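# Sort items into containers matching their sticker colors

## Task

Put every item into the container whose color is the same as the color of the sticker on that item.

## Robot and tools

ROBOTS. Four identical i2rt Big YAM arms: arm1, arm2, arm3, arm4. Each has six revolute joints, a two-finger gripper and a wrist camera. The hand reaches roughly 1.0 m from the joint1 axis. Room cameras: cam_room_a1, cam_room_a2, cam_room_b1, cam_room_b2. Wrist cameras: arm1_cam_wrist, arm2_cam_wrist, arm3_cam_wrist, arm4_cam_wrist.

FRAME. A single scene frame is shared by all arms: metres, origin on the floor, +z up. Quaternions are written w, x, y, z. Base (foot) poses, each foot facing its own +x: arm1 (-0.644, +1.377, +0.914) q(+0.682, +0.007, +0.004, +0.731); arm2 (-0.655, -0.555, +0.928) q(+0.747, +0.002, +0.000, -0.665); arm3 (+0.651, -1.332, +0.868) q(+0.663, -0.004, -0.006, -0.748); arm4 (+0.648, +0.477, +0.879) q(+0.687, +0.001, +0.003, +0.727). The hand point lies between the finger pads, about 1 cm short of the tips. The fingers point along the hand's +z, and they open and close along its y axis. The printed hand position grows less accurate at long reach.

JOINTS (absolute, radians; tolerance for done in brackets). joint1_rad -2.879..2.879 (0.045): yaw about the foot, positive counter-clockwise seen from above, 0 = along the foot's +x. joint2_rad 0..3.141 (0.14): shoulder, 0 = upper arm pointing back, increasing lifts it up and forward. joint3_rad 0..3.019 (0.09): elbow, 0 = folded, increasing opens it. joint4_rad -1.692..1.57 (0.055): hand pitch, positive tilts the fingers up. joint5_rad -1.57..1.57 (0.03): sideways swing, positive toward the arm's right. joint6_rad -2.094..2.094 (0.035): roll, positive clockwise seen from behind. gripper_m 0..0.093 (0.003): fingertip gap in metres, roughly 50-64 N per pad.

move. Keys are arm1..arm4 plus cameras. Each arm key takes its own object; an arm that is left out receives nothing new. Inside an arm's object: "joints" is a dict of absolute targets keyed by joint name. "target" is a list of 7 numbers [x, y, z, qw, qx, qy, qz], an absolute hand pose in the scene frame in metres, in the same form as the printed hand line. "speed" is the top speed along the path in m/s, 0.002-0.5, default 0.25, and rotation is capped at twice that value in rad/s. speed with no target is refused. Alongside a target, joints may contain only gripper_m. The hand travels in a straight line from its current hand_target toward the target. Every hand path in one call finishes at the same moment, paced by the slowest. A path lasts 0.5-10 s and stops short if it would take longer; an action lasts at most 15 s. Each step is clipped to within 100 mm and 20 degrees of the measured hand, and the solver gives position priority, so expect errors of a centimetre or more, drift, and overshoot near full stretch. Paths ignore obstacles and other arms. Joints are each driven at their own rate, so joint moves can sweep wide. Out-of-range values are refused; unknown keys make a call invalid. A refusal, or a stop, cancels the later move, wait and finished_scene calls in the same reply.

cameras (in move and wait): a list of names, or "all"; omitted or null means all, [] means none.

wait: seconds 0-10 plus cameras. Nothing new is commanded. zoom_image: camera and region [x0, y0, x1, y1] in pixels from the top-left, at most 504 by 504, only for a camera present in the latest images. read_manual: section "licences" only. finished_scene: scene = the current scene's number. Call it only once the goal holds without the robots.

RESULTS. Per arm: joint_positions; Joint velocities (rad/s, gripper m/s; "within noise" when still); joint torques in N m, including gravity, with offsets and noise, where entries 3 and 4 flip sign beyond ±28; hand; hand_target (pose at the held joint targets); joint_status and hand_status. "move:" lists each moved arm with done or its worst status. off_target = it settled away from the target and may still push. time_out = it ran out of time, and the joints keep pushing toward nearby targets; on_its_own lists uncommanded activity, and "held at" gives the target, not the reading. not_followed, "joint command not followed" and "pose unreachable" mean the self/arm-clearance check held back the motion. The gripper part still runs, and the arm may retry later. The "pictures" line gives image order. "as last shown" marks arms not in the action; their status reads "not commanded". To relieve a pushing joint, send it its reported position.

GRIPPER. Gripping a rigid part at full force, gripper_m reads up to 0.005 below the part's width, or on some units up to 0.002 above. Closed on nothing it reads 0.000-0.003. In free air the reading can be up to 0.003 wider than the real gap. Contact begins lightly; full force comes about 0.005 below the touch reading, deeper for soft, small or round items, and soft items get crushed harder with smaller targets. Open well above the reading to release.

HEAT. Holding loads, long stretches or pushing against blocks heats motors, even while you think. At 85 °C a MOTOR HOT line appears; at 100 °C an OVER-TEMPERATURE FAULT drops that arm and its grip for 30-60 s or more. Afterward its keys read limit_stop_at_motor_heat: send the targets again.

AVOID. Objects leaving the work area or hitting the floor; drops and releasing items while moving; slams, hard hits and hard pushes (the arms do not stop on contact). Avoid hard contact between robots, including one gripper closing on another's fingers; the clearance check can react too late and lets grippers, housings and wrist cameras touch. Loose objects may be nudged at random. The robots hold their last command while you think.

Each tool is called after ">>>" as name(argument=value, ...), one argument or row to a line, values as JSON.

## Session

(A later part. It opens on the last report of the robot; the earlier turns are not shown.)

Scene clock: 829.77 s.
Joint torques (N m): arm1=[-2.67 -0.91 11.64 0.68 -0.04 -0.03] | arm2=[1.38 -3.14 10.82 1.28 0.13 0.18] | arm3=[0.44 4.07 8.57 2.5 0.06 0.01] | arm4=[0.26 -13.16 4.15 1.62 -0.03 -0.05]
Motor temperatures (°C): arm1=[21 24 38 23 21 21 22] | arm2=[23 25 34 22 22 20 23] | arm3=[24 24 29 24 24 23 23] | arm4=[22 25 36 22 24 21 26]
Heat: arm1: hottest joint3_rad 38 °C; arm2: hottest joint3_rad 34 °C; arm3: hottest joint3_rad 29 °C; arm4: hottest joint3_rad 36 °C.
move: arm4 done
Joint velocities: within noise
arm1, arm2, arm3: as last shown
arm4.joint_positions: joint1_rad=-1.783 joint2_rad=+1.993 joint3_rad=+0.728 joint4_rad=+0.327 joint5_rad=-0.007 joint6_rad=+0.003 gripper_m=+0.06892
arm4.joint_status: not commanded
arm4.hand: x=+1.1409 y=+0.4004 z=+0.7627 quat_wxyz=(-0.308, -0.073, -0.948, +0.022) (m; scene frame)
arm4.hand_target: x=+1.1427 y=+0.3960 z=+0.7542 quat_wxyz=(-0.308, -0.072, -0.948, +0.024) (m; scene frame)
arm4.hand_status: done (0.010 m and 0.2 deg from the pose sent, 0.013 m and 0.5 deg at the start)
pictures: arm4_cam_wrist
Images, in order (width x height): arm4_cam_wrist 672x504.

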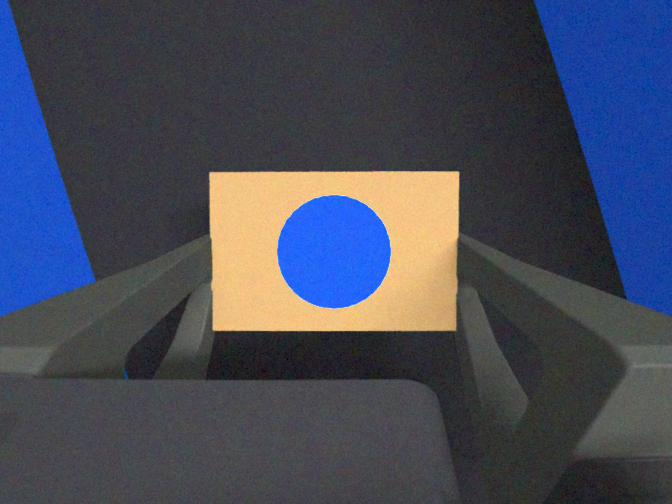

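>>> move(
  arm4={"target": [1.143, 0.396, 0.749, 0.3081, 0.0721, 0.9483, -0.0234], "speed": 0.05},
  cameras=[],
)

Scene clock: 834.67 s.
Joint torques (N m): arm1=[-2.73 0.26 11.29 0.83 0 -0.04] | arm2=[1.44 -3.08 10.78 1.31 0.14 0.18] | arm3=[0.5 4.01 8.57 2.5 0.08 0.01] | arm4=[0.03 -12.16 4.31 1.4 -0.03 -0.04]
Motor temperatures (°C): arm1=[21 24 38 23 21 21 22] | arm2=[23 25 34 22 22 20 23] | arm3=[24 24 29 24 24 23 23] | arm4=[22 25 35 22 24 21 26]
Heat: arm1: hottest joint3_rad 38 °C; arm2: hottest joint3_rad 34 °C; arm3: hottest joint3_rad 29 °C; arm4: hottest joint3_rad 35 °C.
move: arm4 off_target
Joint velocities: within noise
arm1, arm2, arm3: as last shown
arm4.joint_positions: joint1_rad=-1.783 joint2_rad=+1.999 joint3_rad=+0.728 joint4_rad=+0.344 joint5_rad=-0.007 joint6_rad=+0.003 gripper_m=+0.06892
arm4.joint_status: not commanded
arm4.hand: x=+1.1429 y=+0.4001 z=+0.7625 quat_wxyz=(-0.314, -0.073, -0.946, +0.022) (m; scene frame)
arm4.hand_target: x=+1.1424 y=+0.3961 z=+0.7494 quat_wxyz=(-0.308, -0.072, -0.948, +0.023) (m; scene frame)
arm4.hand_status: off_target (0.014 m and 0.7 deg from the pose sent, 0.014 m and 0.2 deg at the start)
pictures: none
No camera images: "cameras" was empty.

>>> move(
  arm4={"target": [1.143, 0.396, 0.754, 0.3081, 0.0721, 0.9483, -0.0234], "speed": 0.05},
  cameras=[],
)

>>> move(
  arm4={"joints": {"gripper_m": 0.09}},
  cameras=["arm4_cam_wrist"],
)

Scene clock: 838.57 s.
Joint torques (N m): arm1=[-2.9 -0.32 11.37 0.7 -0.01 -0.08] | arm2=[1.49 -3.19 10.81 1.29 0.12 0.18] | arm3=[0.62 3.9 8.57 2.52 0.06 0.01] | arm4=[0.09 -14.04 4.19 0.92 -0.04 -0.03]
Motor temperatures (°C): arm1=[21 24 38 23 21 21 22] | arm2=[23 25 34 22 22 20 23] | arm3=[24 24 29 24 24 23 23] | arm4=[22 25 35 22 24 21 26]
Heat: arm1: hottest joint3_rad 38 °C; arm2: hottest joint3_rad 34 °C; arm3: hottest joint3_rad 29 °C; arm4: hottest joint3_rad 35 °C.
move: arm4 done
Joint velocities: within noise
arm1.joint_positions: joint1_rad=-2.248 joint2_rad=+0.770 joint3_rad=+0.858 joint4_rad=-1.152 joint5_rad=-0.010 joint6_rad=-0.001 gripper_m=+0.07996
arm1.joint_status: not commanded
arm1.hand: x=-0.3952 y=+1.2079 z=+1.1713 quat_wxyz=(-0.233, -0.288, -0.926, +0.071) (m; scene frame)
arm1.hand_target: x=-0.3980 y=+1.2061 z=+1.1699 quat_wxyz=(-0.226, -0.290, -0.927, +0.071) (m; scene frame)
arm1.hand_status: not commanded
arm2, arm3: as last shown
arm4.joint_positions: joint1_rad=-1.783 joint2_rad=+1.999 joint3_rad=+0.728 joint4_rad=+0.345 joint5_rad=-0.007 joint6_rad=+0.003 gripper_m=+0.06892
arm4.joint_status: not commanded
arm4.hand: x=+1.1430 y=+0.4001 z=+0.7626 quat_wxyz=(-0.314, -0.073, -0.946, +0.022) (m; scene frame)
arm4.hand_target: x=+1.1427 y=+0.3960 z=+0.7542 quat_wxyz=(-0.308, -0.072, -0.948, +0.023) (m; scene frame)
arm4.hand_status: done (0.009 m and 0.8 deg from the pose sent, 0.009 m and 0.8 deg at the start)
pictures: none
No camera images: "cameras" was empty.

Scene clock: 839.07 s.
Joint torques (N m): arm1=[-2.96 -0.56 11.49 0.84 -0.06 -0.08] | arm2=[1.32 -3.19 10.8 1.28 0.14 0.18] | arm3=[0.56 4.01 8.58 2.54 0.06 0.02] | arm4=[0.32 -13.63 4.14 0.88 -0.04 -0.07]
Motor temperatures (°C): arm1=[21 24 38 23 21 21 22] | arm2=[23 25 34 22 22 20 23] | arm3=[24 24 29 24 24 23 23] | arm4=[22 25 35 22 24 21 26]
Heat: arm1: hottest joint3_rad 38 °C; arm2: hottest joint3_rad 34 °C; arm3: hottest joint3_rad 29 °C; arm4: hottest joint3_rad 35 °C.
move: arm4 done
Joint velocities: within noise
arm1, arm2, arm3: as last shown
arm4.joint_positions: joint1_rad=-1.783 joint2_rad=+1.999 joint3_rad=+0.728 joint4_rad=+0.345 joint5_rad=-0.008 joint6_rad=+0.002 gripper_m=+0.08992
arm4.joint_status: all done
arm4.hand: x=+1.1430 y=+0.4001 z=+0.7626 quat_wxyz=(-0.314, -0.073, -0.946, +0.022) (m; scene frame)
arm4.hand_target: x=+1.1428 y=+0.3961 z=+0.7542 quat_wxyz=(-0.308, -0.072, -0.948, +0.023) (m; scene frame)
arm4.hand_status: not commanded
pictures: arm4_cam_wrist
Images, in order (width x height): arm4_cam_wrist 672x504.

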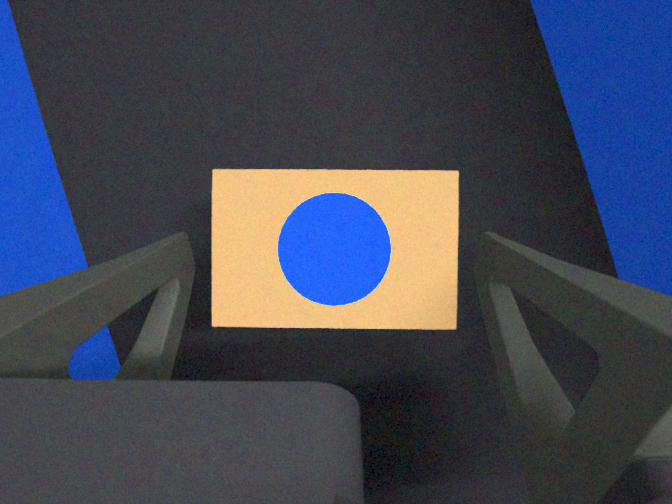

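>>> move(
  arm4={"target": [1.07, 0.408, 0.872, 0.3081, 0.0721, 0.9483, -0.0234], "speed": 0.12},
  cameras=[],
)

>>> move(
  arm4={"target": [0.98, 0.43, 1.08, 0.3081, 0.0721, 0.9483, -0.0234], "speed": 0.25},
  cameras=["arm4_cam_wrist"],
)

>>> move(
  arm4={"joints": {"joint1_rad": -0.4, "joint2_rad": 0.631, "joint3_rad": 0.8745, "joint4_rad": -1.25}},
  cameras=[],
)

>>> move(
  arm4={"joints": {"joint1_rad": 0.907, "joint5_rad": 0.0, "joint6_rad": 0.0}},
  cameras=[],
)

>>> move(
  arm4={"target": [0.395, 0.643, 1.16, 0.0774, -0.9217, 0.2888, 0.2470], "speed": 0.2},
  cameras=[],
)

>>> move(
  arm4={"target": [0.01, 0.92, 1.13, 0.0774, -0.9217, 0.2888, 0.2470], "speed": 0.2},
  cameras=["arm4_cam_wrist"],
)

Scene clock: 857.97 s.
Joint torques (N m): arm1=[-2.61 -0.03 11.48 0.85 -0.02 -0.04] | arm2=[1.44 -3.02 10.81 1.29 0.14 0.18] | arm3=[0.38 4.01 8.57 2.5 0.07 0.02] | arm4=[0.21 -10.99 5.26 0.7 -0.07 -0.06]
Motor temperatures (°C): arm1=[21 24 38 23 21 21 22] | arm2=[23 25 35 22 22 20 23] | arm3=[24 24 29 24 24 23 23] | arm4=[22 24 32 22 24 21 25]
Heat: arm1: hottest joint3_rad 38 °C; arm2: hottest joint3_rad 35 °C; arm3: hottest joint3_rad 29 °C; arm4: hottest joint3_rad 32 °C.
move: arm4 done
Joint velocities: within noise
arm1, arm2, arm3: as last shown
arm4.joint_positions: joint1_rad=-1.784 joint2_rad=+1.527 joint3_rad=+0.542 joint4_rad=+0.061 joint5_rad=-0.009 joint6_rad=+0.002 gripper_m=+0.08992
arm4.joint_status: not commanded
arm4.hand: x=+1.0750 y=+0.4109 z=+0.8745 quat_wxyz=(-0.315, -0.073, -0.946, +0.022) (m; scene frame)
arm4.hand_target: x=+1.0700 y=+0.4081 z=+0.8720 quat_wxyz=(-0.308, -0.072, -0.948, +0.023) (m; scene frame)
arm4.hand_status: done (0.006 m and 0.8 deg from the pose sent, 0.132 m and 0.8 deg at the start)
pictures: none
No camera images: "cameras" was empty.

Scene clock: 859.57 s.
Joint torques (N m): arm1=[-2.61 0.03 11.54 0.84 -0.03 -0.04] | arm2=[1.32 -3.19 10.81 1.29 0.13 0.19] | arm3=[0.56 4.13 8.61 2.52 0.06 0.02] | arm4=[1.44 -2.96 12.04 0.51 0.21 0.11]
Motor temperatures (°C): arm1=[21 24 38 23 21 21 22] | arm2=[23 25 35 22 22 20 23] | arm3=[24 24 29 24 24 23 23] | arm4=[22 24 32 22 24 21 25]
Heat: arm1: hottest joint3_rad 38 °C; arm2: hottest joint3_rad 35 °C; arm3: hottest joint3_rad 29 °C; arm4: hottest joint3_rad 32 °C.
move: arm4 off_target
Joint velocities: within noise
arm1: as last shown
arm2.joint_positions: joint1_rad=+2.116 joint2_rad=+0.764 joint3_rad=+0.817 joint4_rad=-1.071 joint5_rad=+0.000 joint6_rad=-0.009 gripper_m=+0.08992
arm2.joint_status: not commanded
arm2.hand: x=-0.4140 y=-0.3684 z=+1.1818 quat_wxyz=(-0.260, +0.316, -0.908, -0.089) (m; scene frame)
arm2.hand_target: x=-0.4190 y=-0.3697 z=+1.1701 quat_wxyz=(-0.243, +0.316, -0.913, -0.084) (m; scene frame)
arm2.hand_status: not commanded
arm3.joint_positions: joint1_rad=-1.440 joint2_rad=+0.109 joint3_rad=+0.748 joint4_rad=-0.868 joint5_rad=-0.002 joint6_rad=-0.008 gripper_m=+0.09398
arm3.joint_status: not commanded
arm3.hand: x=+0.4515 y=-1.3278 z=+1.2785 quat_wxyz=(-0.007, -0.784, -0.003, +0.621) (m; scene frame)
arm3.hand_target: x=+0.4535 y=-1.3255 z=+1.2853 quat_wxyz=(-0.005, -0.775, +0.004, +0.632) (m; scene frame)
arm3.hand_status: not commanded
arm4.joint_positions: joint1_rad=-1.778 joint2_rad=+0.805 joint3_rad=+0.635 joint4_rad=-0.791 joint5_rad=-0.001 joint6_rad=+0.002 gripper_m=+0.08992
arm4.joint_status: not commanded
arm4.hand: x=+0.9707 y=+0.4288 z=+1.0623 quat_wxyz=(-0.297, -0.072, -0.952, +0.024) (m; scene frame)
arm4.hand_target: x=+0.9795 y=+0.4301 z=+1.0798 quat_wxyz=(-0.308, -0.072, -0.948, +0.023) (m; scene frame)
arm4.hand_status: off_target (0.020 m and 1.3 deg from the pose sent, 0.227 m and 0.8 deg at the start)
pictures: arm4_cam_wrist
Images, in order (width x height): arm4_cam_wrist 672x504.

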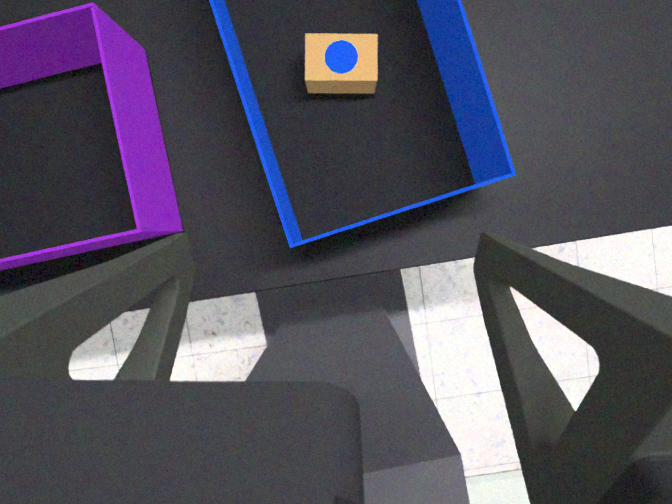

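Scene clock: 861.27 s.
Joint torques (N m): arm1=[-2.61 0.38 11.64 0.84 -0.02 0.02] | arm2=[1.38 -3.19 10.82 1.29 0.12 0.18] | arm3=[0.44 4.01 8.54 2.54 0.07 0.02] | arm4=[1.03 0.03 10.37 0.54 0.14 0.14]
Motor temperatures (°C): arm1=[21 24 38 23 21 21 22] | arm2=[23 25 35 22 22 20 23] | arm3=[24 24 29 24 24 23 23] | arm4=[22 24 33 22 24 21 25]
Heat: arm1: hottest joint3_rad 38 °C; arm2: hottest joint3_rad 35 °C; arm3: hottest joint3_rad 29 °C; arm4: hottest joint3_rad 33 °C.
move: arm4 done
Joint velocities: within noise
arm1, arm2, arm3: as last shown
arm4.joint_positions: joint1_rad=-0.404 joint2_rad=+0.624 joint3_rad=+0.856 joint4_rad=-1.239 joint5_rad=+0.001 joint6_rad=+0.002 gripper_m=+0.08994
arm4.joint_status: all done
arm4.hand: x=+0.7375 y=+0.7202 z=+1.1649 quat_wxyz=(-0.225, +0.551, -0.788, -0.159) (m; scene frame)
arm4.hand_target: x=+0.7370 y=+0.7212 z=+1.1710 quat_wxyz=(-0.225, +0.549, -0.789, -0.161) (m; scene frame)
arm4.hand_status: not commanded
pictures: none
No camera images: "cameras" was empty.

Scene clock: 862.93 s.
Joint torques (N m): arm1=[-2.14 0.62 11.44 0.79 -0.05 -0.05] | arm2=[1.44 -3.08 10.82 1.28 0.13 0.18] | arm3=[0.56 4.13 8.58 2.52 0.06 0.02] | arm4=[0.97 -0.15 10.32 0.44 0.1 0.04]
Motor temperatures (°C): arm1=[21 24 38 23 21 21 22] | arm2=[23 25 35 22 22 20 23] | arm3=[24 24 29 24 24 23 23] | arm4=[22 24 33 22 24 21 25]
Heat: arm1: hottest joint3_rad 38 °C; arm2: hottest joint3_rad 35 °C; arm3: hottest joint3_rad 29 °C; arm4: hottest joint3_rad 33 °C.
move: arm4 done
Joint velocities: within noise
arm1, arm2, arm3: as last shown
arm4.joint_positions: joint1_rad=+0.903 joint2_rad=+0.624 joint3_rad=+0.856 joint4_rad=-1.239 joint5_rad=-0.001 joint6_rad=+0.002 gripper_m=+0.08994
arm4.joint_status: all done
arm4.hand: x=+0.4386 y=+0.6264 z=+1.1666 quat_wxyz=(-0.081, +0.915, -0.290, -0.267) (m; scene frame)
arm4.hand_target: x=+0.4375 y=+0.6261 z=+1.1728 quat_wxyz=(-0.081, +0.916, -0.288, -0.267) (m; scene frame)
arm4.hand_status: not commanded
pictures: none
No camera images: "cameras" was empty.

Scene clock: 863.90 s.
Joint torques (N m): arm1=[-2.08 0.21 11.49 0.76 -0.06 -0.04] | arm2=[1.44 -3.14 10.8 1.28 0.13 0.18] | arm3=[0.44 3.96 8.53 2.51 0.07 0.02] | arm4=[1.2 -3.08 12.78 1.2 0.22 0.17]
Motor temperatures (°C): arm1=[21 24 38 23 21 21 21] | arm2=[23 25 35 22 22 20 23] | arm3=[24 24 29 24 24 23 23] | arm4=[22 24 33 22 24 21 25]
Heat: arm1: hottest joint3_rad 38 °C; arm2: hottest joint3_rad 35 °C; arm3: hottest joint3_rad 29 °C; arm4: hottest joint3_rad 33 °C.
move: arm4 off_target
Joint velocities: within noise
arm1, arm2, arm3: as last shown
arm4.joint_positions: joint1_rad=+0.950 joint2_rad=+0.782 joint3_rad=+0.856 joint4_rad=-1.191 joint5_rad=+0.025 joint6_rad=+0.027 gripper_m=+0.08994
arm4.joint_status: not commanded
arm4.hand: x=+0.4068 y=+0.6373 z=+1.1327 quat_wxyz=(-0.069, +0.931, -0.287, -0.215) (m; scene frame)
arm4.hand_target: x=+0.3961 y=+0.6423 z=+1.1599 quat_wxyz=(-0.077, +0.922, -0.289, -0.247) (m; scene frame)
arm4.hand_status: off_target (0.030 m and 3.9 deg from the pose sent, 0.047 m and 2.5 deg at the start)
pictures: none
No camera images: "cameras" was empty.

Scene clock: 867.20 s.
Joint torques (N m): arm1=[-2.55 0.09 11.66 0.88 -0.03 -0.06] | arm2=[1.49 -3.14 10.82 1.29 0.13 0.19] | arm3=[0.5 4.01 8.55 2.48 0.06 0.03] | arm4=[0.44 -22.89 13.19 0.51 -0.05 -0.08]
Motor temperatures (°C): arm1=[21 24 38 23 21 21 21] | arm2=[23 25 35 22 22 20 23] | arm3=[24 24 29 24 24 23 23] | arm4=[22 24 33 22 24 21 25]
Heat: arm1: hottest joint3_rad 38 °C; arm2: hottest joint3_rad 35 °C; arm3: hottest joint3_rad 29 °C; arm4: hottest joint3_rad 33 °C.
move: arm4 off_target
Joint velocities: within noise
arm1, arm2, arm3: as last shown
arm4.joint_positions: joint1_rad=+0.921 joint2_rad=+2.078 joint3_rad=+2.158 joint4_rad=-1.143 joint5_rad=+0.010 joint6_rad=+0.015 gripper_m=+0.08994
arm4.joint_status: not commanded
arm4.hand: x=+0.0157 y=+0.9082 z=+1.1247 quat_wxyz=(-0.074, +0.923, -0.292, -0.241) (m; scene frame)
arm4.hand_target: x=+0.0106 y=+0.9196 z=+1.1299 quat_wxyz=(-0.078, +0.922, -0.289, -0.248) (m; scene frame)
arm4.hand_status: off_target (0.014 m and 0.9 deg from the pose sent, 0.487 m and 3.9 deg at the start)
pictures: arm4_cam_wrist
Images, in order (width x height): arm4_cam_wrist 672x504.

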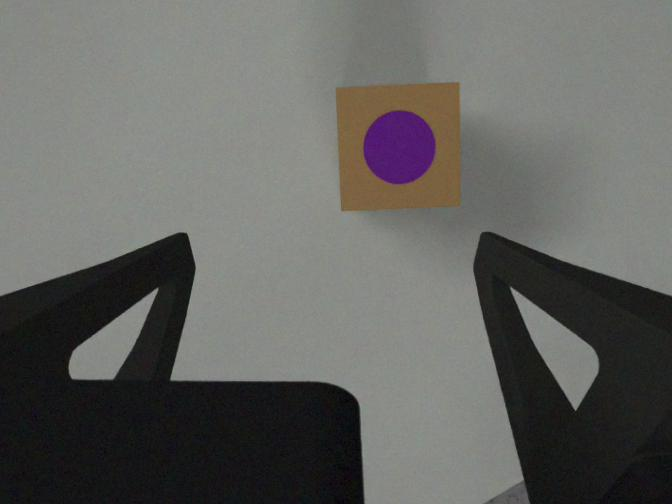

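>>> move(
  arm4={"target": [-0.002, 0.960, 1.085, 0.0729, -0.9269, 0.2719, 0.2484], "speed": 0.12},
  cameras=["arm4_cam_wrist"],
)

Scene clock: 883.17 s.
Joint torques (N m): arm1=[-2.78 -0.21 11.43 0.73 -0.02 0] | arm2=[1.44 -3.08 10.78 1.29 0.13 0.18] | arm3=[0.5 4.13 8.58 2.5 0.07 0.02] | arm4=[0.38 -24.53 13.04 0.9 -0.08 -0.06]
Motor temperatures (°C): arm1=[21 24 38 23 21 21 21] | arm2=[23 25 35 22 22 20 23] | arm3=[24 24 29 24 24 23 23] | arm4=[22 25 35 22 24 21 25]
Heat: arm1: hottest joint3_rad 38 °C; arm2: hottest joint3_rad 35 °C; arm3: hottest joint3_rad 29 °C; arm4: hottest joint3_rad 35 °C.
move: arm4 off_target
Joint velocities: within noise
arm1.joint_positions: joint1_rad=-2.248 joint2_rad=+0.770 joint3_rad=+0.858 joint4_rad=-1.152 joint5_rad=-0.010 joint6_rad=-0.001 gripper_m=+0.07996
arm1.joint_status: not commanded
arm1.hand: x=-0.3952 y=+1.2079 z=+1.1713 quat_wxyz=(-0.233, -0.288, -0.926, +0.071) (m; scene frame)
arm1.hand_target: x=-0.3980 y=+1.2061 z=+1.1699 quat_wxyz=(-0.226, -0.290, -0.927, +0.071) (m; scene frame)
arm1.hand_status: not commanded
arm2, arm3: as last shown
arm4.joint_positions: joint1_rad=+0.871 joint2_rad=+2.195 joint3_rad=+2.237 joint4_rad=-1.124 joint5_rad=-0.028 joint6_rad=-0.052 gripper_m=+0.08994
arm4.joint_status: not commanded
arm4.hand: x=+0.0100 y=+0.9518 z=+1.0774 quat_wxyz=(-0.067, +0.929, -0.280, -0.234) (m; scene frame)
arm4.hand_target: x=-0.0011 y=+0.9594 z=+1.0849 quat_wxyz=(-0.073, +0.927, -0.272, -0.249) (m; scene frame)
arm4.hand_status: off_target (0.016 m and 2.1 deg from the pose sent, 0.068 m and 2.5 deg at the start)
pictures: arm4_cam_wrist
Images, in order (width x height): arm4_cam_wrist 672x504.

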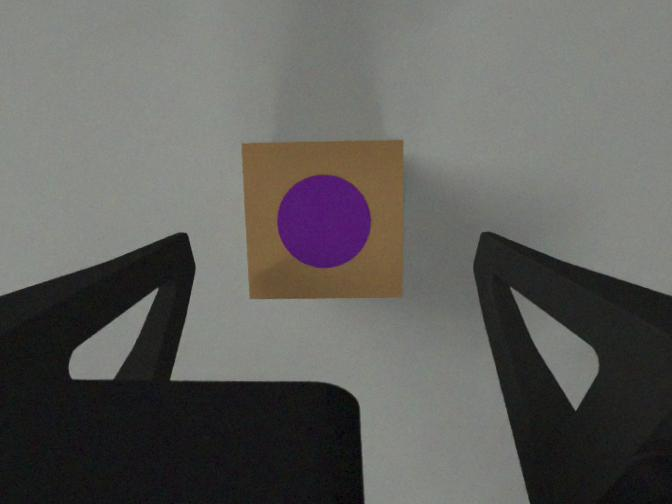

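>>> move(
  arm4={"target": [-0.009, 0.961, 1.046, 0.0729, -0.9269, 0.2719, 0.2484], "speed": 0.08},
  cameras=["arm4_cam_wrist"],
)

Scene clock: 891.33 s.
Joint torques (N m): arm1=[-2.96 0.15 11.52 0.7 -0.04 -0.09] | arm2=[1.38 -3.08 10.78 1.26 0.13 0.18] | arm3=[0.44 3.96 8.57 2.52 0.06 0.01] | arm4=[1.08 -23.3 8.99 1.42 -0.01 -0.05]
Motor temperatures (°C): arm1=[21 24 38 23 21 21 21] | arm2=[23 25 35 22 22 20 23] | arm3=[24 24 29 24 24 23 23] | arm4=[22 26 36 22 24 21 25]
Heat: arm1: hottest joint3_rad 38 °C; arm2: hottest joint3_rad 35 °C; arm3: hottest joint3_rad 29 °C; arm4: hottest joint3_rad 36 °C.
move: arm4 off_target
Joint velocities: within noise
arm1, arm2, arm3: as last shown
arm4.joint_positions: joint1_rad=+0.871 joint2_rad=+2.203 joint3_rad=+2.229 joint4_rad=-1.050 joint5_rad=-0.028 joint6_rad=-0.052 gripper_m=+0.08994
arm4.joint_status: not commanded
arm4.hand: x=-0.0019 y=+0.9607 z=+1.0768 quat_wxyz=(-0.077, +0.921, -0.278, -0.261) (m; scene frame)
arm4.hand_target: x=-0.0078 y=+0.9603 z=+1.0463 quat_wxyz=(-0.073, +0.927, -0.272, -0.248) (m; scene frame)
arm4.hand_status: off_target (0.032 m and 1.7 deg from the pose sent, 0.038 m and 2.0 deg at the start)
pictures: arm4_cam_wrist
Images, in order (width x height): arm4_cam_wrist 672x504.

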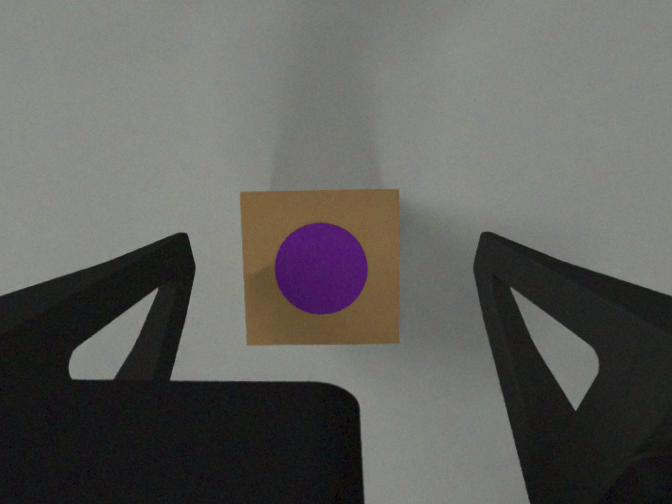

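>>> move(
  arm4={"joints": {"joint2_rad": 2.19, "joint3_rad": 2.135, "joint4_rad": -0.985}},
  cameras=["arm4_cam_wrist"],
)

Scene clock: 903.77 s.
Joint torques (N m): arm1=[-2.61 0.32 11.6 0.75 -0.04 -0.03] | arm2=[1.49 -2.96 10.85 1.31 0.13 0.19] | arm3=[0.5 4.01 8.55 2.51 0.06 0.03] | arm4=[1.38 -27.16 9.57 1.29 0.03 -0.04]
Motor temperatures (°C): arm1=[21 24 38 23 21 21 21] | arm2=[23 25 35 22 22 20 23] | arm3=[24 24 29 24 24 23 23] | arm4=[22 26 37 22 24 21 25]
Heat: arm1: hottest joint3_rad 38 °C; arm2: hottest joint3_rad 35 °C; arm3: hottest joint3_rad 29 °C; arm4: hottest joint3_rad 37 °C.
move: arm4 done
Joint velocities: within noise
arm1, arm2, arm3: as last shown
arm4.joint_positions: joint1_rad=+0.871 joint2_rad=+2.198 joint3_rad=+2.130 joint4_rad=-1.000 joint5_rad=-0.028 joint6_rad=-0.052 gripper_m=+0.08994
arm4.joint_status: all done
arm4.hand: x=+0.0073 y=+0.9535 z=+1.0362 quat_wxyz=(-0.070, +0.927, -0.280, -0.240) (m; scene frame)
arm4.hand_target: x=+0.0018 y=+0.9532 z=+1.0469 quat_wxyz=(-0.075, +0.926, -0.271, -0.253) (m; scene frame)
arm4.hand_status: not commanded
pictures: arm4_cam_wrist
Images, in order (width x height): arm4_cam_wrist 672x504.

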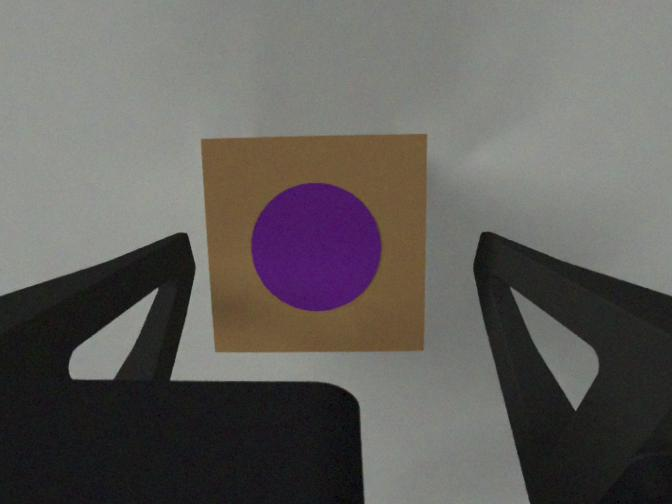

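>>> move(
  arm4={"joints": {"gripper_m": 0.045}},
  cameras=["arm4_cam_wrist"],
)

Scene clock: 907.67 s.
Joint torques (N m): arm1=[-2.61 0.21 11.43 0.8 -0.04 -0.03] | arm2=[1.49 -3.19 10.81 1.29 0.13 0.18] | arm3=[0.44 4.07 8.58 2.52 0.06 0.02] | arm4=[1.26 -27.87 9.61 1.37 0.01 -0.09]
Motor temperatures (°C): arm1=[21 24 38 23 21 21 21] | arm2=[23 25 35 22 22 20 23] | arm3=[24 24 29 24 24 23 23] | arm4=[22 26 37 22 24 21 25]
Heat: arm1: hottest joint3_rad 38 °C; arm2: hottest joint3_rad 35 °C; arm3: hottest joint3_rad 29 °C; arm4: hottest joint3_rad 37 °C.
move: arm4 off_target
Joint velocities: within noise
arm1: as last shown
arm2.joint_positions: joint1_rad=+2.116 joint2_rad=+0.764 joint3_rad=+0.817 joint4_rad=-1.071 joint5_rad=+0.000 joint6_rad=-0.009 gripper_m=+0.08992
arm2.joint_status: not commanded
arm2.hand: x=-0.4140 y=-0.3684 z=+1.1818 quat_wxyz=(-0.260, +0.316, -0.908, -0.089) (m; scene frame)
arm2.hand_target: x=-0.4190 y=-0.3697 z=+1.1701 quat_wxyz=(-0.243, +0.316, -0.913, -0.084) (m; scene frame)
arm2.hand_status: not commanded
arm3.joint_positions: joint1_rad=-1.440 joint2_rad=+0.109 joint3_rad=+0.748 joint4_rad=-0.868 joint5_rad=-0.002 joint6_rad=-0.008 gripper_m=+0.09398
arm3.joint_status: not commanded
arm3.hand: x=+0.4515 y=-1.3278 z=+1.2785 quat_wxyz=(-0.007, -0.784, -0.003, +0.621) (m; scene frame)
arm3.hand_target: x=+0.4535 y=-1.3255 z=+1.2853 quat_wxyz=(-0.005, -0.775, +0.004, +0.632) (m; scene frame)
arm3.hand_status: not commanded
arm4.joint_positions: joint1_rad=+0.871 joint2_rad=+2.198 joint3_rad=+2.130 joint4_rad=-1.000 joint5_rad=-0.028 joint6_rad=-0.052 gripper_m=+0.05363
arm4.joint_status: gripper_m off_target (ended at +0.05365, target +0.04500)
arm4.hand: x=+0.0072 y=+0.9535 z=+1.0362 quat_wxyz=(-0.070, +0.927, -0.279, -0.240) (m; scene frame)
arm4.hand_target: x=+0.0017 y=+0.9531 z=+1.0469 quat_wxyz=(-0.074, +0.926, -0.271, -0.253) (m; scene frame)
arm4.hand_status: not commanded
pictures: arm4_cam_wrist
Images, in order (width x height): arm4_cam_wrist 672x504.

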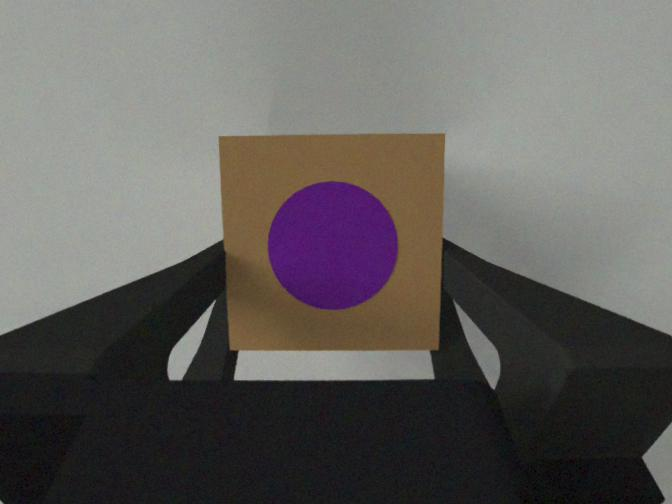

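>>> move(
  arm4={"target": [0.03, 0.935, 1.125, 0.0729, -0.9269, 0.2719, 0.2484], "speed": 0.12},
  cameras=[],
)

>>> move(
  arm4={"target": [0.402, 0.655, 1.17, 0.0729, -0.9269, 0.2719, 0.2484], "speed": 0.25},
  cameras=["arm4_cam_wrist"],
)

>>> move(
  arm4={"joints": {"joint1_rad": 0.5, "joint2_rad": 0.631, "joint3_rad": 0.8745, "joint4_rad": -1.27}},
  cameras=[],
)

>>> move(
  arm4={"joints": {"joint1_rad": -1.08, "joint5_rad": 0.0, "joint6_rad": 0.0}},
  cameras=[],
)

>>> move(
  arm4={"target": [1.09, 0.74, 0.99, 0.2574, -0.1009, 0.9606, 0.0271], "speed": 0.2},
  cameras=["arm4_cam_wrist"],
)

Scene clock: 923.83 s.
Joint torques (N m): arm1=[-2.61 -0.5 11.47 0.7 -0.06 0] | arm2=[1.49 -3.08 10.81 1.31 0.14 0.18] | arm3=[0.5 4.07 8.58 2.52 0.06 0.02] | arm4=[0.79 -25.88 11.06 0.38 -0.07 -0.04]
Motor temperatures (°C): arm1=[21 24 38 23 21 21 21] | arm2=[23 25 35 22 22 20 23] | arm3=[24 24 29 24 24 23 23] | arm4=[22 27 36 22 24 21 26]
Heat: arm1: hottest joint3_rad 38 °C; arm2: hottest joint3_rad 35 °C; arm3: hottest joint3_rad 29 °C; arm4: hottest joint3_rad 36 °C.
move: arm4 off_target
Joint velocities: within noise
arm1, arm2, arm3: as last shown
arm4.joint_positions: joint1_rad=+0.871 joint2_rad=+2.088 joint3_rad=+2.130 joint4_rad=-1.117 joint5_rad=-0.028 joint6_rad=-0.054 gripper_m=+0.05363
arm4.joint_status: not commanded
arm4.hand: x=+0.0331 y=+0.9346 z=+1.1060 quat_wxyz=(-0.069, +0.928, -0.279, -0.237) (m; scene frame)
arm4.hand_target: x=+0.0303 y=+0.9348 z=+1.1248 quat_wxyz=(-0.073, +0.927, -0.272, -0.249) (m; scene frame)
arm4.hand_status: off_target (0.019 m and 1.7 deg from the pose sent, 0.093 m and 1.3 deg at the start)
pictures: none
No camera images: "cameras" was empty.

Scene clock: 926.30 s.
Joint torques (N m): arm1=[-2.37 0.32 11.66 0.64 -0.05 -0.09] | arm2=[1.38 -3.08 10.8 1.28 0.13 0.18] | arm3=[0.44 4.01 8.58 2.51 0.07 0.02] | arm4=[2.02 -2.43 9.16 0.47 0.1 0.02]
Motor temperatures (°C): arm1=[21 24 38 23 21 21 21] | arm2=[23 25 35 22 22 20 23] | arm3=[24 24 29 24 24 23 23] | arm4=[22 27 36 22 24 21 26]
Heat: arm1: hottest joint3_rad 38 °C; arm2: hottest joint3_rad 35 °C; arm3: hottest joint3_rad 29 °C; arm4: hottest joint3_rad 36 °C.
move: arm4 done
Joint velocities: within noise
arm1, arm2, arm3: as last shown
arm4.joint_positions: joint1_rad=+0.871 joint2_rad=+0.781 joint3_rad=+0.938 joint4_rad=-1.188 joint5_rad=-0.028 joint6_rad=-0.054 gripper_m=+0.05363
arm4.joint_status: not commanded
arm4.hand: x=+0.4031 y=+0.6575 z=+1.1741 quat_wxyz=(-0.076, +0.923, -0.277, -0.257) (m; scene frame)
arm4.hand_target: x=+0.4021 y=+0.6550 z=+1.1700 quat_wxyz=(-0.073, +0.927, -0.272, -0.248) (m; scene frame)
arm4.hand_status: done (0.005 m and 1.3 deg from the pose sent, 0.467 m and 1.7 deg at the start)
pictures: arm4_cam_wrist
Images, in order (width x height): arm4_cam_wrist 672x504.

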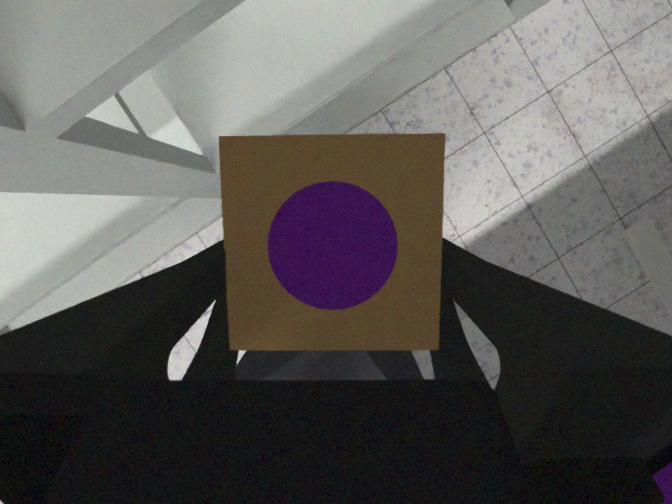

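Scene clock: 927.33 s.
Joint torques (N m): arm1=[-2.49 -0.26 11.37 0.75 -0.07 -0.02] | arm2=[1.44 -2.96 10.81 1.31 0.12 0.18] | arm3=[0.56 4.13 8.57 2.51 0.06 0.01] | arm4=[0.5 -0.38 9.94 0.62 0.09 -0.02]
Motor temperatures (°C): arm1=[21 24 38 23 21 21 21] | arm2=[23 25 35 22 22 20 23] | arm3=[24 24 29 24 24 23 23] | arm4=[22 27 36 22 24 21 26]
Heat: arm1: hottest joint3_rad 38 °C; arm2: hottest joint3_rad 35 °C; arm3: hottest joint3_rad 29 °C; arm4: hottest joint3_rad 36 °C.
move: arm4 done
Joint velocities: within noise
arm1, arm2, arm3: as last shown
arm4.joint_positions: joint1_rad=+0.504 joint2_rad=+0.625 joint3_rad=+0.862 joint4_rad=-1.263 joint5_rad=-0.028 joint6_rad=-0.054 gripper_m=+0.05364
arm4.joint_status: all done
arm4.hand: x=+0.5110 y=+0.6905 z=+1.1660 quat_wxyz=(-0.123, +0.856, -0.440, -0.240) (m; scene frame)
arm4.hand_target: x=+0.5114 y=+0.6919 z=+1.1697 quat_wxyz=(-0.124, +0.856, -0.441, -0.239) (m; scene frame)
arm4.hand_status: not commanded
pictures: none
No camera images: "cameras" was empty.

Scene clock: 929.13 s.
Joint torques (N m): arm1=[-2.84 -0.5 11.38 0.83 -0.03 -0.03] | arm2=[1.49 -3.08 10.85 1.28 0.13 0.18] | arm3=[0.62 3.9 8.59 2.54 0.06 0.02] | arm4=[0.44 -0.5 9.92 0.51 0.02 0.16]
Motor temperatures (°C): arm1=[21 24 38 23 21 21 21] | arm2=[23 25 35 22 22 20 23] | arm3=[24 24 29 24 24 23 23] | arm4=[22 27 36 22 24 21 26]
Heat: arm1: hottest joint3_rad 38 °C; arm2: hottest joint3_rad 35 °C; arm3: hottest joint3_rad 29 °C; arm4: hottest joint3_rad 36 °C.
move: arm4 done
Joint velocities: within noise
arm1, arm2, arm3: as last shown
arm4.joint_positions: joint1_rad=-1.076 joint2_rad=+0.625 joint3_rad=+0.862 joint4_rad=-1.263 joint5_rad=+0.002 joint6_rad=-0.012 gripper_m=+0.05365
arm4.joint_status: all done
arm4.hand: x=+0.8654 y=+0.6102 z=+1.1645 quat_wxyz=(-0.257, +0.268, -0.926, -0.070) (m; scene frame)
arm4.hand_target: x=+0.8665 y=+0.6102 z=+1.1683 quat_wxyz=(-0.256, +0.261, -0.928, -0.072) (m; scene frame)
arm4.hand_status: not commanded
pictures: none
No camera images: "cameras" was empty.

Scene clock: 931.40 s.
Joint torques (N m): arm1=[-2.67 -0.15 11.47 0.7 -0.04 -0.04] | arm2=[1.44 -3.14 10.82 1.32 0.13 0.19] | arm3=[0.5 3.96 8.58 2.47 0.05 0.01] | arm4=[1.32 -13.16 11.36 1.29 0.35 0.19]
Motor temperatures (°C): arm1=[21 24 38 23 21 21 21] | arm2=[23 25 35 22 22 20 23] | arm3=[24 24 29 24 24 23 23] | arm4=[22 27 36 22 24 21 26]
Heat: arm1: hottest joint3_rad 38 °C; arm2: hottest joint3_rad 35 °C; arm3: hottest joint3_rad 29 °C; arm4: hottest joint3_rad 36 °C.
move: arm4 off_target
Joint velocities: within noise
arm1.joint_positions: joint1_rad=-2.248 joint2_rad=+0.770 joint3_rad=+0.858 joint4_rad=-1.152 joint5_rad=-0.010 joint6_rad=-0.001 gripper_m=+0.07996
arm1.joint_status: not commanded
arm1.hand: x=-0.3952 y=+1.2079 z=+1.1713 quat_wxyz=(-0.233, -0.288, -0.926, +0.071) (m; scene frame)
arm1.hand_target: x=-0.3980 y=+1.2061 z=+1.1699 quat_wxyz=(-0.226, -0.290, -0.927, +0.071) (m; scene frame)
arm1.hand_status: not commanded
arm2, arm3: as last shown
arm4.joint_positions: joint1_rad=-1.036 joint2_rad=+1.488 joint3_rad=+0.941 joint4_rad=-0.583 joint5_rad=+0.187 joint6_rad=+0.329 gripper_m=+0.05365
arm4.joint_status: not commanded
arm4.hand: x=+1.0718 y=+0.7230 z=+0.9716 quat_wxyz=(-0.233, +0.107, -0.966, -0.014) (m; scene frame)
arm4.hand_target: x=+1.0888 y=+0.7394 z=+0.9908 quat_wxyz=(-0.258, +0.101, -0.961, -0.028) (m; scene frame)
arm4.hand_status: off_target (0.031 m and 3.3 deg from the pose sent, 0.313 m and 20.1 deg at the start)
pictures: arm4_cam_wrist
Images, in order (width x height): arm4_cam_wrist 672x504.

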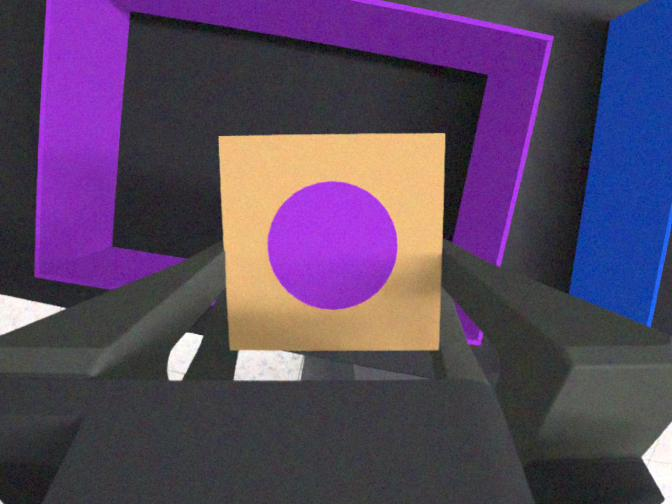

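>>> move(
  arm4={"target": [1.125, 0.765, 0.86, 0.2574, -0.1009, 0.9606, 0.0271], "speed": 0.15},
  cameras=["arm4_cam_wrist"],
)

Scene clock: 942.47 s.
Joint torques (N m): arm1=[-2.67 0.03 11.63 0.91 -0.02 -0.03] | arm2=[1.44 -3.08 10.82 1.32 0.13 0.19] | arm3=[0.5 3.9 8.58 2.52 0.06 0.03] | arm4=[1.49 -15.56 8.95 1.4 0.35 0.18]
Motor temperatures (°C): arm1=[21 24 38 23 21 21 21] | arm2=[23 25 35 22 22 20 23] | arm3=[24 24 29 24 24 23 23] | arm4=[22 26 36 22 24 21 26]
Heat: arm1: hottest joint3_rad 38 °C; arm2: hottest joint3_rad 35 °C; arm3: hottest joint3_rad 29 °C; arm4: hottest joint3_rad 36 °C.
move: arm4 off_target
Joint velocities: within noise
arm1, arm2, arm3: as last shown
arm4.joint_positions: joint1_rad=-1.034 joint2_rad=+1.812 joint3_rad=+0.951 joint4_rad=-0.261 joint5_rad=+0.188 joint6_rad=+0.332 gripper_m=+0.05365
arm4.joint_status: not commanded
arm4.hand: x=+1.1074 y=+0.7479 z=+0.8495 quat_wxyz=(-0.237, +0.106, -0.966, -0.015) (m; scene frame)
arm4.hand_target: x=+1.1240 y=+0.7646 z=+0.8608 quat_wxyz=(-0.257, +0.101, -0.961, -0.027) (m; scene frame)
arm4.hand_status: off_target (0.027 m and 2.9 deg from the pose sent, 0.131 m and 3.3 deg at the start)
pictures: arm4_cam_wrist
Images, in order (width x height): arm4_cam_wrist 672x504.

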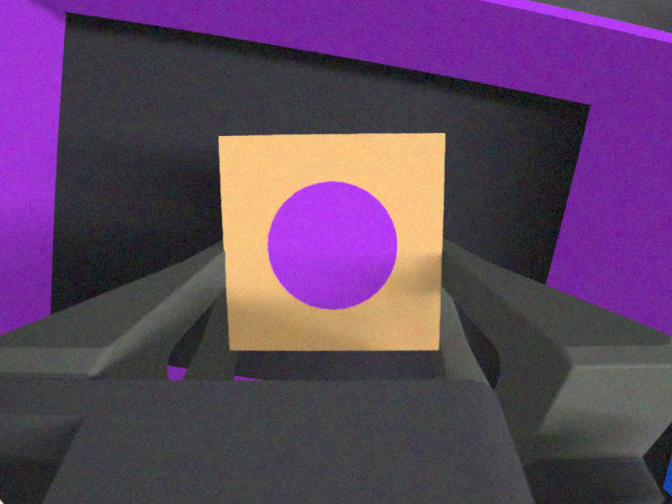

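>>> move(
  arm4={"target": [1.135, 0.772, 0.80, 0.2574, -0.1009, 0.9606, 0.0271], "speed": 0.1},
  cameras=[],
)

>>> move(
  arm4={"target": [1.135, 0.772, 0.78, 0.2574, -0.1009, 0.9606, 0.0271], "speed": 0.06},
  cameras=["arm4_cam_wrist"],
)

Scene clock: 946.93 s.
Joint torques (N m): arm1=[-2.43 0.26 11.59 0.68 -0.07 -0.05] | arm2=[1.49 -3.14 10.77 1.33 0.13 0.18] | arm3=[0.56 3.96 8.54 2.48 0.07 0.02] | arm4=[1.32 -16.26 7.86 1.32 0.34 0.17]
Motor temperatures (°C): arm1=[21 24 38 23 21 21 21] | arm2=[23 25 35 22 22 20 23] | arm3=[24 24 29 24 24 23 23] | arm4=[22 26 36 22 24 21 26]
Heat: arm1: hottest joint3_rad 38 °C; arm2: hottest joint3_rad 35 °C; arm3: hottest joint3_rad 29 °C; arm4: hottest joint3_rad 36 °C.
move: arm4 off_target
Joint velocities: within noise
arm1, arm2, arm3: as last shown
arm4.joint_positions: joint1_rad=-1.034 joint2_rad=+1.960 joint3_rad=+0.978 joint4_rad=-0.130 joint5_rad=+0.188 joint6_rad=+0.332 gripper_m=+0.05365
arm4.joint_status: not commanded
arm4.hand: x=+1.1203 y=+0.7566 z=+0.7959 quat_wxyz=(-0.241, +0.106, -0.965, -0.018) (m; scene frame)
arm4.hand_target: x=+1.1342 y=+0.7717 z=+0.8006 quat_wxyz=(-0.257, +0.101, -0.961, -0.027) (m; scene frame)
arm4.hand_status: off_target (0.022 m and 2.3 deg from the pose sent, 0.062 m and 2.9 deg at the start)
pictures: none
No camera images: "cameras" was empty.

Scene clock: 947.90 s.
Joint torques (N m): arm1=[-2.43 0.09 11.63 0.75 -0.07 -0.03] | arm2=[1.32 -3.08 10.82 1.29 0.14 0.18] | arm3=[0.56 3.96 8.54 2.48 0.06 0.03] | arm4=[1.08 -16.15 7.53 1.35 0.35 0.18]
Motor temperatures (°C): arm1=[21 24 38 23 21 21 21] | arm2=[23 25 35 22 22 20 23] | arm3=[24 24 29 24 24 23 23] | arm4=[22 26 36 22 24 21 26]
Heat: arm1: hottest joint3_rad 38 °C; arm2: hottest joint3_rad 35 °C; arm3: hottest joint3_rad 29 °C; arm4: hottest joint3_rad 36 °C.
move: arm4 off_target
Joint velocities: within noise
arm1: as last shown
arm2.joint_positions: joint1_rad=+2.116 joint2_rad=+0.764 joint3_rad=+0.817 joint4_rad=-1.071 joint5_rad=+0.000 joint6_rad=-0.009 gripper_m=+0.08992
arm2.joint_status: not commanded
arm2.hand: x=-0.4140 y=-0.3684 z=+1.1818 quat_wxyz=(-0.260, +0.316, -0.908, -0.089) (m; scene frame)
arm2.hand_target: x=-0.4190 y=-0.3697 z=+1.1701 quat_wxyz=(-0.243, +0.316, -0.913, -0.084) (m; scene frame)
arm2.hand_status: not commanded
arm3.joint_positions: joint1_rad=-1.440 joint2_rad=+0.109 joint3_rad=+0.748 joint4_rad=-0.868 joint5_rad=-0.002 joint6_rad=-0.008 gripper_m=+0.09398
arm3.joint_status: not commanded
arm3.hand: x=+0.4515 y=-1.3278 z=+1.2785 quat_wxyz=(-0.007, -0.784, -0.003, +0.621) (m; scene frame)
arm3.hand_target: x=+0.4535 y=-1.3255 z=+1.2853 quat_wxyz=(-0.005, -0.775, +0.004, +0.632) (m; scene frame)
arm3.hand_status: not commanded
arm4.joint_positions: joint1_rad=-1.034 joint2_rad=+2.003 joint3_rad=+0.980 joint4_rad=-0.085 joint5_rad=+0.188 joint6_rad=+0.332 gripper_m=+0.05365
arm4.joint_status: not commanded
arm4.hand: x=+1.1213 y=+0.7573 z=+0.7785 quat_wxyz=(-0.243, +0.105, -0.964, -0.019) (m; scene frame)
arm4.hand_target: x=+1.1343 y=+0.7717 z=+0.7807 quat_wxyz=(-0.257, +0.101, -0.961, -0.027) (m; scene frame)
arm4.hand_status: off_target (0.020 m and 2.0 deg from the pose sent, 0.027 m and 2.3 deg at the start)
pictures: arm4_cam_wrist
Images, in order (width x height): arm4_cam_wrist 672x504.

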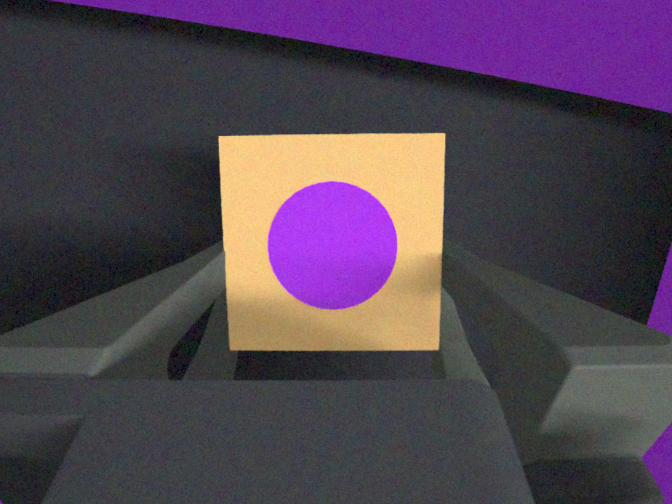

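>>> move(
  arm4={"target": [1.135, 0.772, 0.769, 0.2574, -0.1009, 0.9606, 0.0271], "speed": 0.06},
  cameras=[],
)

>>> move(
  arm4={"target": [1.135, 0.772, 0.762, 0.2574, -0.1009, 0.9606, 0.0271], "speed": 0.06},
  cameras=[],
)

>>> move(
  arm4={"target": [1.135, 0.772, 0.757, 0.2574, -0.1009, 0.9606, 0.0271], "speed": 0.06},
  cameras=[],
)

Scene clock: 959.60 s.
Joint torques (N m): arm1=[-2.84 0.21 11.47 0.83 -0.03 -0.03] | arm2=[1.38 -3.14 10.81 1.29 0.14 0.18] | arm3=[0.62 4.01 8.53 2.51 0.06 0.02] | arm4=[1.14 -16.26 7.56 1.39 0.34 0.2]
Motor temperatures (°C): arm1=[21 24 38 23 21 21 21] | arm2=[23 25 35 22 22 20 23] | arm3=[24 24 29 24 24 23 23] | arm4=[22 26 36 22 24 21 26]
Heat: arm1: hottest joint3_rad 38 °C; arm2: hottest joint3_rad 35 °C; arm3: hottest joint3_rad 29 °C; arm4: hottest joint3_rad 36 °C.
move: arm4 off_target
Joint velocities: within noise
arm1, arm2, arm3: as last shown
arm4.joint_positions: joint1_rad=-1.034 joint2_rad=+2.027 joint3_rad=+0.980 joint4_rad=-0.061 joint5_rad=+0.189 joint6_rad=+0.332 gripper_m=+0.05365
arm4.joint_status: not commanded
arm4.hand: x=+1.1210 y=+0.7570 z=+0.7686 quat_wxyz=(-0.243, +0.105, -0.964, -0.019) (m; scene frame)
arm4.hand_target: x=+1.1343 y=+0.7716 z=+0.7696 quat_wxyz=(-0.257, +0.101, -0.961, -0.027) (m; scene frame)
arm4.hand_status: off_target (0.021 m and 2.0 deg from the pose sent, 0.022 m and 2.0 deg at the start)
pictures: none
No camera images: "cameras" was empty.

Scene clock: 960.57 s.
Joint torques (N m): arm1=[-2.43 -0.03 11.67 0.87 -0.03 -0.08] | arm2=[1.49 -3.02 10.81 1.29 0.13 0.19] | arm3=[0.67 4.01 8.59 2.5 0.06 0.02] | arm4=[1.67 -16.09 7.24 1.31 0.34 0.16]
Motor temperatures (°C): arm1=[21 24 38 23 21 21 21] | arm2=[23 25 35 22 22 20 23] | arm3=[24 24 29 24 24 23 23] | arm4=[22 26 36 22 24 21 26]
Heat: arm1: hottest joint3_rad 38 °C; arm2: hottest joint3_rad 35 °C; arm3: hottest joint3_rad 29 °C; arm4: hottest joint3_rad 36 °C.
move: arm4 off_target
Joint velocities: within noise
arm1, arm2, arm3: as last shown
arm4.joint_positions: joint1_rad=-1.034 joint2_rad=+2.042 joint3_rad=+0.985 joint4_rad=-0.044 joint5_rad=+0.189 joint6_rad=+0.332 gripper_m=+0.05365
arm4.joint_status: not commanded
arm4.hand: x=+1.1233 y=+0.7585 z=+0.7640 quat_wxyz=(-0.246, +0.105, -0.963, -0.020) (m; scene frame)
arm4.hand_target: x=+1.1344 y=+0.7716 z=+0.7624 quat_wxyz=(-0.257, +0.101, -0.961, -0.027) (m; scene frame)
arm4.hand_status: off_target (0.018 m and 1.6 deg from the pose sent, 0.021 m and 2.0 deg at the start)
pictures: none
No camera images: "cameras" was empty.

Scene clock: 961.53 s.
Joint torques (N m): arm1=[-2.55 0.15 11.63 0.83 -0.02 -0.02] | arm2=[1.32 -3.14 10.77 1.28 0.13 0.18] | arm3=[0.62 4.07 8.57 2.5 0.05 0.02] | arm4=[1.38 -15.56 7.08 1.24 0.32 0.16]
Motor temperatures (°C): arm1=[21 24 38 23 21 21 21] | arm2=[23 25 35 22 22 20 23] | arm3=[24 24 29 24 24 23 23] | arm4=[22 26 36 22 24 21 26]
Heat: arm1: hottest joint3_rad 38 °C; arm2: hottest joint3_rad 35 °C; arm3: hottest joint3_rad 29 °C; arm4: hottest joint3_rad 36 °C.
move: arm4 off_target
Joint velocities: within noise
arm1, arm2, arm3: as last shown
arm4.joint_positions: joint1_rad=-1.034 joint2_rad=+2.047 joint3_rad=+0.989 joint4_rad=-0.032 joint5_rad=+0.189 joint6_rad=+0.332 gripper_m=+0.05365
arm4.joint_status: not commanded
arm4.hand: x=+1.1262 y=+0.7605 z=+0.7636 quat_wxyz=(-0.250, +0.104, -0.962, -0.023) (m; scene frame)
arm4.hand_target: x=+1.1344 y=+0.7716 z=+0.7574 quat_wxyz=(-0.257, +0.101, -0.961, -0.027) (m; scene frame)
arm4.hand_status: off_target (0.016 m and 1.0 deg from the pose sent, 0.019 m and 1.6 deg at the start)
pictures: none
No camera images: "cameras" was empty.

>>> move(
  arm4={"joints": {"gripper_m": 0.085}},
  cameras=[],
)

>>> move(
  arm4={"target": [1.072, 0.765, 0.875, 0.2574, -0.1009, 0.9606, 0.0271], "speed": 0.12},
  cameras=[],
)

>>> move(
  arm4={"target": [0.95, 0.68, 1.09, 0.2574, -0.1009, 0.9606, 0.0271], "speed": 0.25},
  cameras=["arm4_cam_wrist", "cam_room_a2"],
)

Scene clock: 967.03 s.
Joint torques (N m): arm1=[-3.14 0.5 11.56 0.87 -0.03 -0.05] | arm2=[1.38 -3.08 10.81 1.32 0.13 0.19] | arm3=[0.5 3.96 8.54 2.54 0.06 0.03] | arm4=[1.61 -15.91 6.91 1.37 0.34 0.14]
Motor temperatures (°C): arm1=[21 24 38 23 21 21 21] | arm2=[23 25 35 22 22 20 23] | arm3=[24 24 29 24 24 23 23] | arm4=[22 26 36 22 24 21 26]
Heat: arm1: hottest joint3_rad 38 °C; arm2: hottest joint3_rad 35 °C; arm3: hottest joint3_rad 29 °C; arm4: hottest joint3_rad 36 °C.
move: arm4 done
Joint velocities: within noise
arm1, arm2, arm3: as last shown
arm4.joint_positions: joint1_rad=-1.033 joint2_rad=+2.049 joint3_rad=+0.989 joint4_rad=-0.032 joint5_rad=+0.189 joint6_rad=+0.333 gripper_m=+0.08491
arm4.joint_status: all done
arm4.hand: x=+1.1258 y=+0.7603 z=+0.7627 quat_wxyz=(-0.250, +0.104, -0.962, -0.022) (m; scene frame)
arm4.hand_target: x=+1.1343 y=+0.7717 z=+0.7574 quat_wxyz=(-0.257, +0.101, -0.961, -0.027) (m; scene frame)
arm4.hand_status: not commanded
pictures: none
No camera images: "cameras" was empty.

Scene clock: 968.77 s.
Joint torques (N m): arm1=[-2.55 -0.03 11.59 0.77 -0.03 0] | arm2=[1.44 -3.08 10.81 1.29 0.14 0.18] | arm3=[0.56 4.01 8.53 2.5 0.06 0.01] | arm4=[1.32 -15.44 5.98 0.34 0.35 0.16]
Motor temperatures (°C): arm1=[21 24 38 23 21 21 21] | arm2=[23 25 35 22 22 20 23] | arm3=[24 24 29 24 24 23 23] | arm4=[22 26 35 22 24 21 26]
Heat: arm1: hottest joint3_rad 38 °C; arm2: hottest joint3_rad 35 °C; arm3: hottest joint3_rad 29 °C; arm4: hottest joint3_rad 35 °C.
move: arm4 done
Joint velocities: within noise
arm1.joint_positions: joint1_rad=-2.248 joint2_rad=+0.770 joint3_rad=+0.858 joint4_rad=-1.152 joint5_rad=-0.010 joint6_rad=-0.001 gripper_m=+0.07996
arm1.joint_status: not commanded
arm1.hand: x=-0.3952 y=+1.2079 z=+1.1713 quat_wxyz=(-0.233, -0.288, -0.926, +0.071) (m; scene frame)
arm1.hand_target: x=-0.3980 y=+1.2061 z=+1.1699 quat_wxyz=(-0.226, -0.290, -0.927, +0.071) (m; scene frame)
arm1.hand_status: not commanded
arm2, arm3: as last shown
arm4.joint_positions: joint1_rad=-0.963 joint2_rad=+1.715 joint3_rad=+0.883 joint4_rad=-0.242 joint5_rad=+0.222 joint6_rad=+0.393 gripper_m=+0.08491
arm4.joint_status: not commanded
arm4.hand: x=+1.0774 y=+0.7651 z=+0.8764 quat_wxyz=(-0.262, +0.104, -0.959, -0.029) (m; scene frame)
arm4.hand_target: x=+1.0721 y=+0.7649 z=+0.8749 quat_wxyz=(-0.257, +0.101, -0.961, -0.027) (m; scene frame)
arm4.hand_status: done (0.006 m and 0.7 deg from the pose sent, 0.125 m and 1.1 deg at the start)
pictures: none
No camera images: "cameras" was empty.

Scene clock: 970.47 s.
Joint torques (N m): arm1=[-2.84 -0.32 11.6 0.77 -0.08 -0.02] | arm2=[1.32 -3.14 10.81 1.26 0.13 0.19] | arm3=[0.56 3.9 8.55 2.54 0.06 0.01] | arm4=[1.49 -5.36 11.84 0.42 0.4 0.14]
Motor temperatures (°C): arm1=[21 24 38 23 21 21 21] | arm2=[23 25 35 22 22 20 23] | arm3=[24 24 29 24 24 23 23] | arm4=[22 26 36 22 24 21 26]
Heat: arm1: hottest joint3_rad 38 °C; arm2: hottest joint3_rad 35 °C; arm3: hottest joint3_rad 29 °C; arm4: hottest joint3_rad 36 °C.
move: arm4 off_target
Joint velocities: within noise
arm1, arm2, arm3: as last shown
arm4.joint_positions: joint1_rad=-0.932 joint2_rad=+0.985 joint3_rad=+0.798 joint4_rad=-0.931 joint5_rad=+0.237 joint6_rad=+0.423 gripper_m=+0.08491
arm4.joint_status: not commanded
arm4.hand: x=+0.9436 y=+0.6710 z=+1.0733 quat_wxyz=(-0.248, +0.105, -0.963, -0.020) (m; scene frame)
arm4.hand_target: x=+0.9497 y=+0.6797 z=+1.0900 quat_wxyz=(-0.258, +0.101, -0.961, -0.027) (m; scene frame)
arm4.hand_status: off_target (0.020 m and 1.5 deg from the pose sent, 0.263 m and 0.7 deg at the start)
pictures: arm4_cam_wrist, cam_room_a2
Images, in order (width x height): arm4_cam_wrist 672x504, cam_room_a2 672x504.

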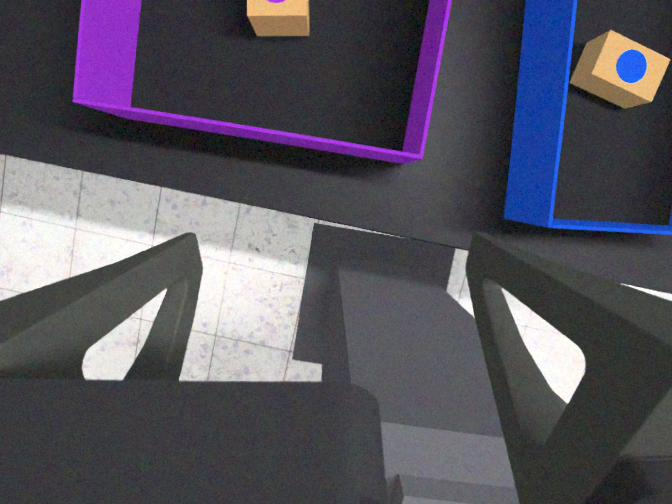

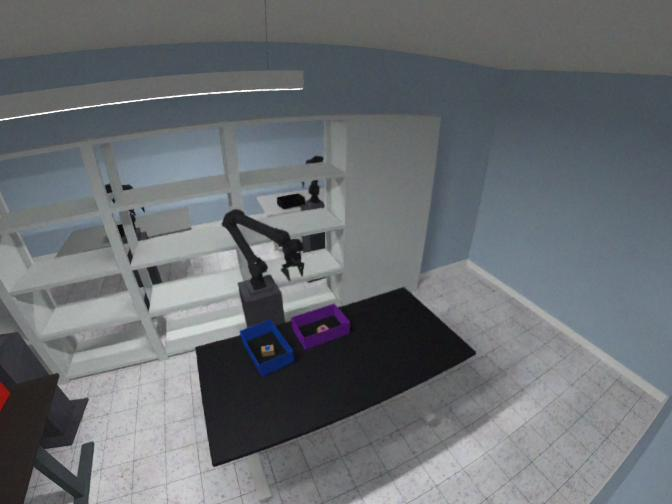

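>>> finished_scene(
  scene=1,
)

The scene is finished: the task was done.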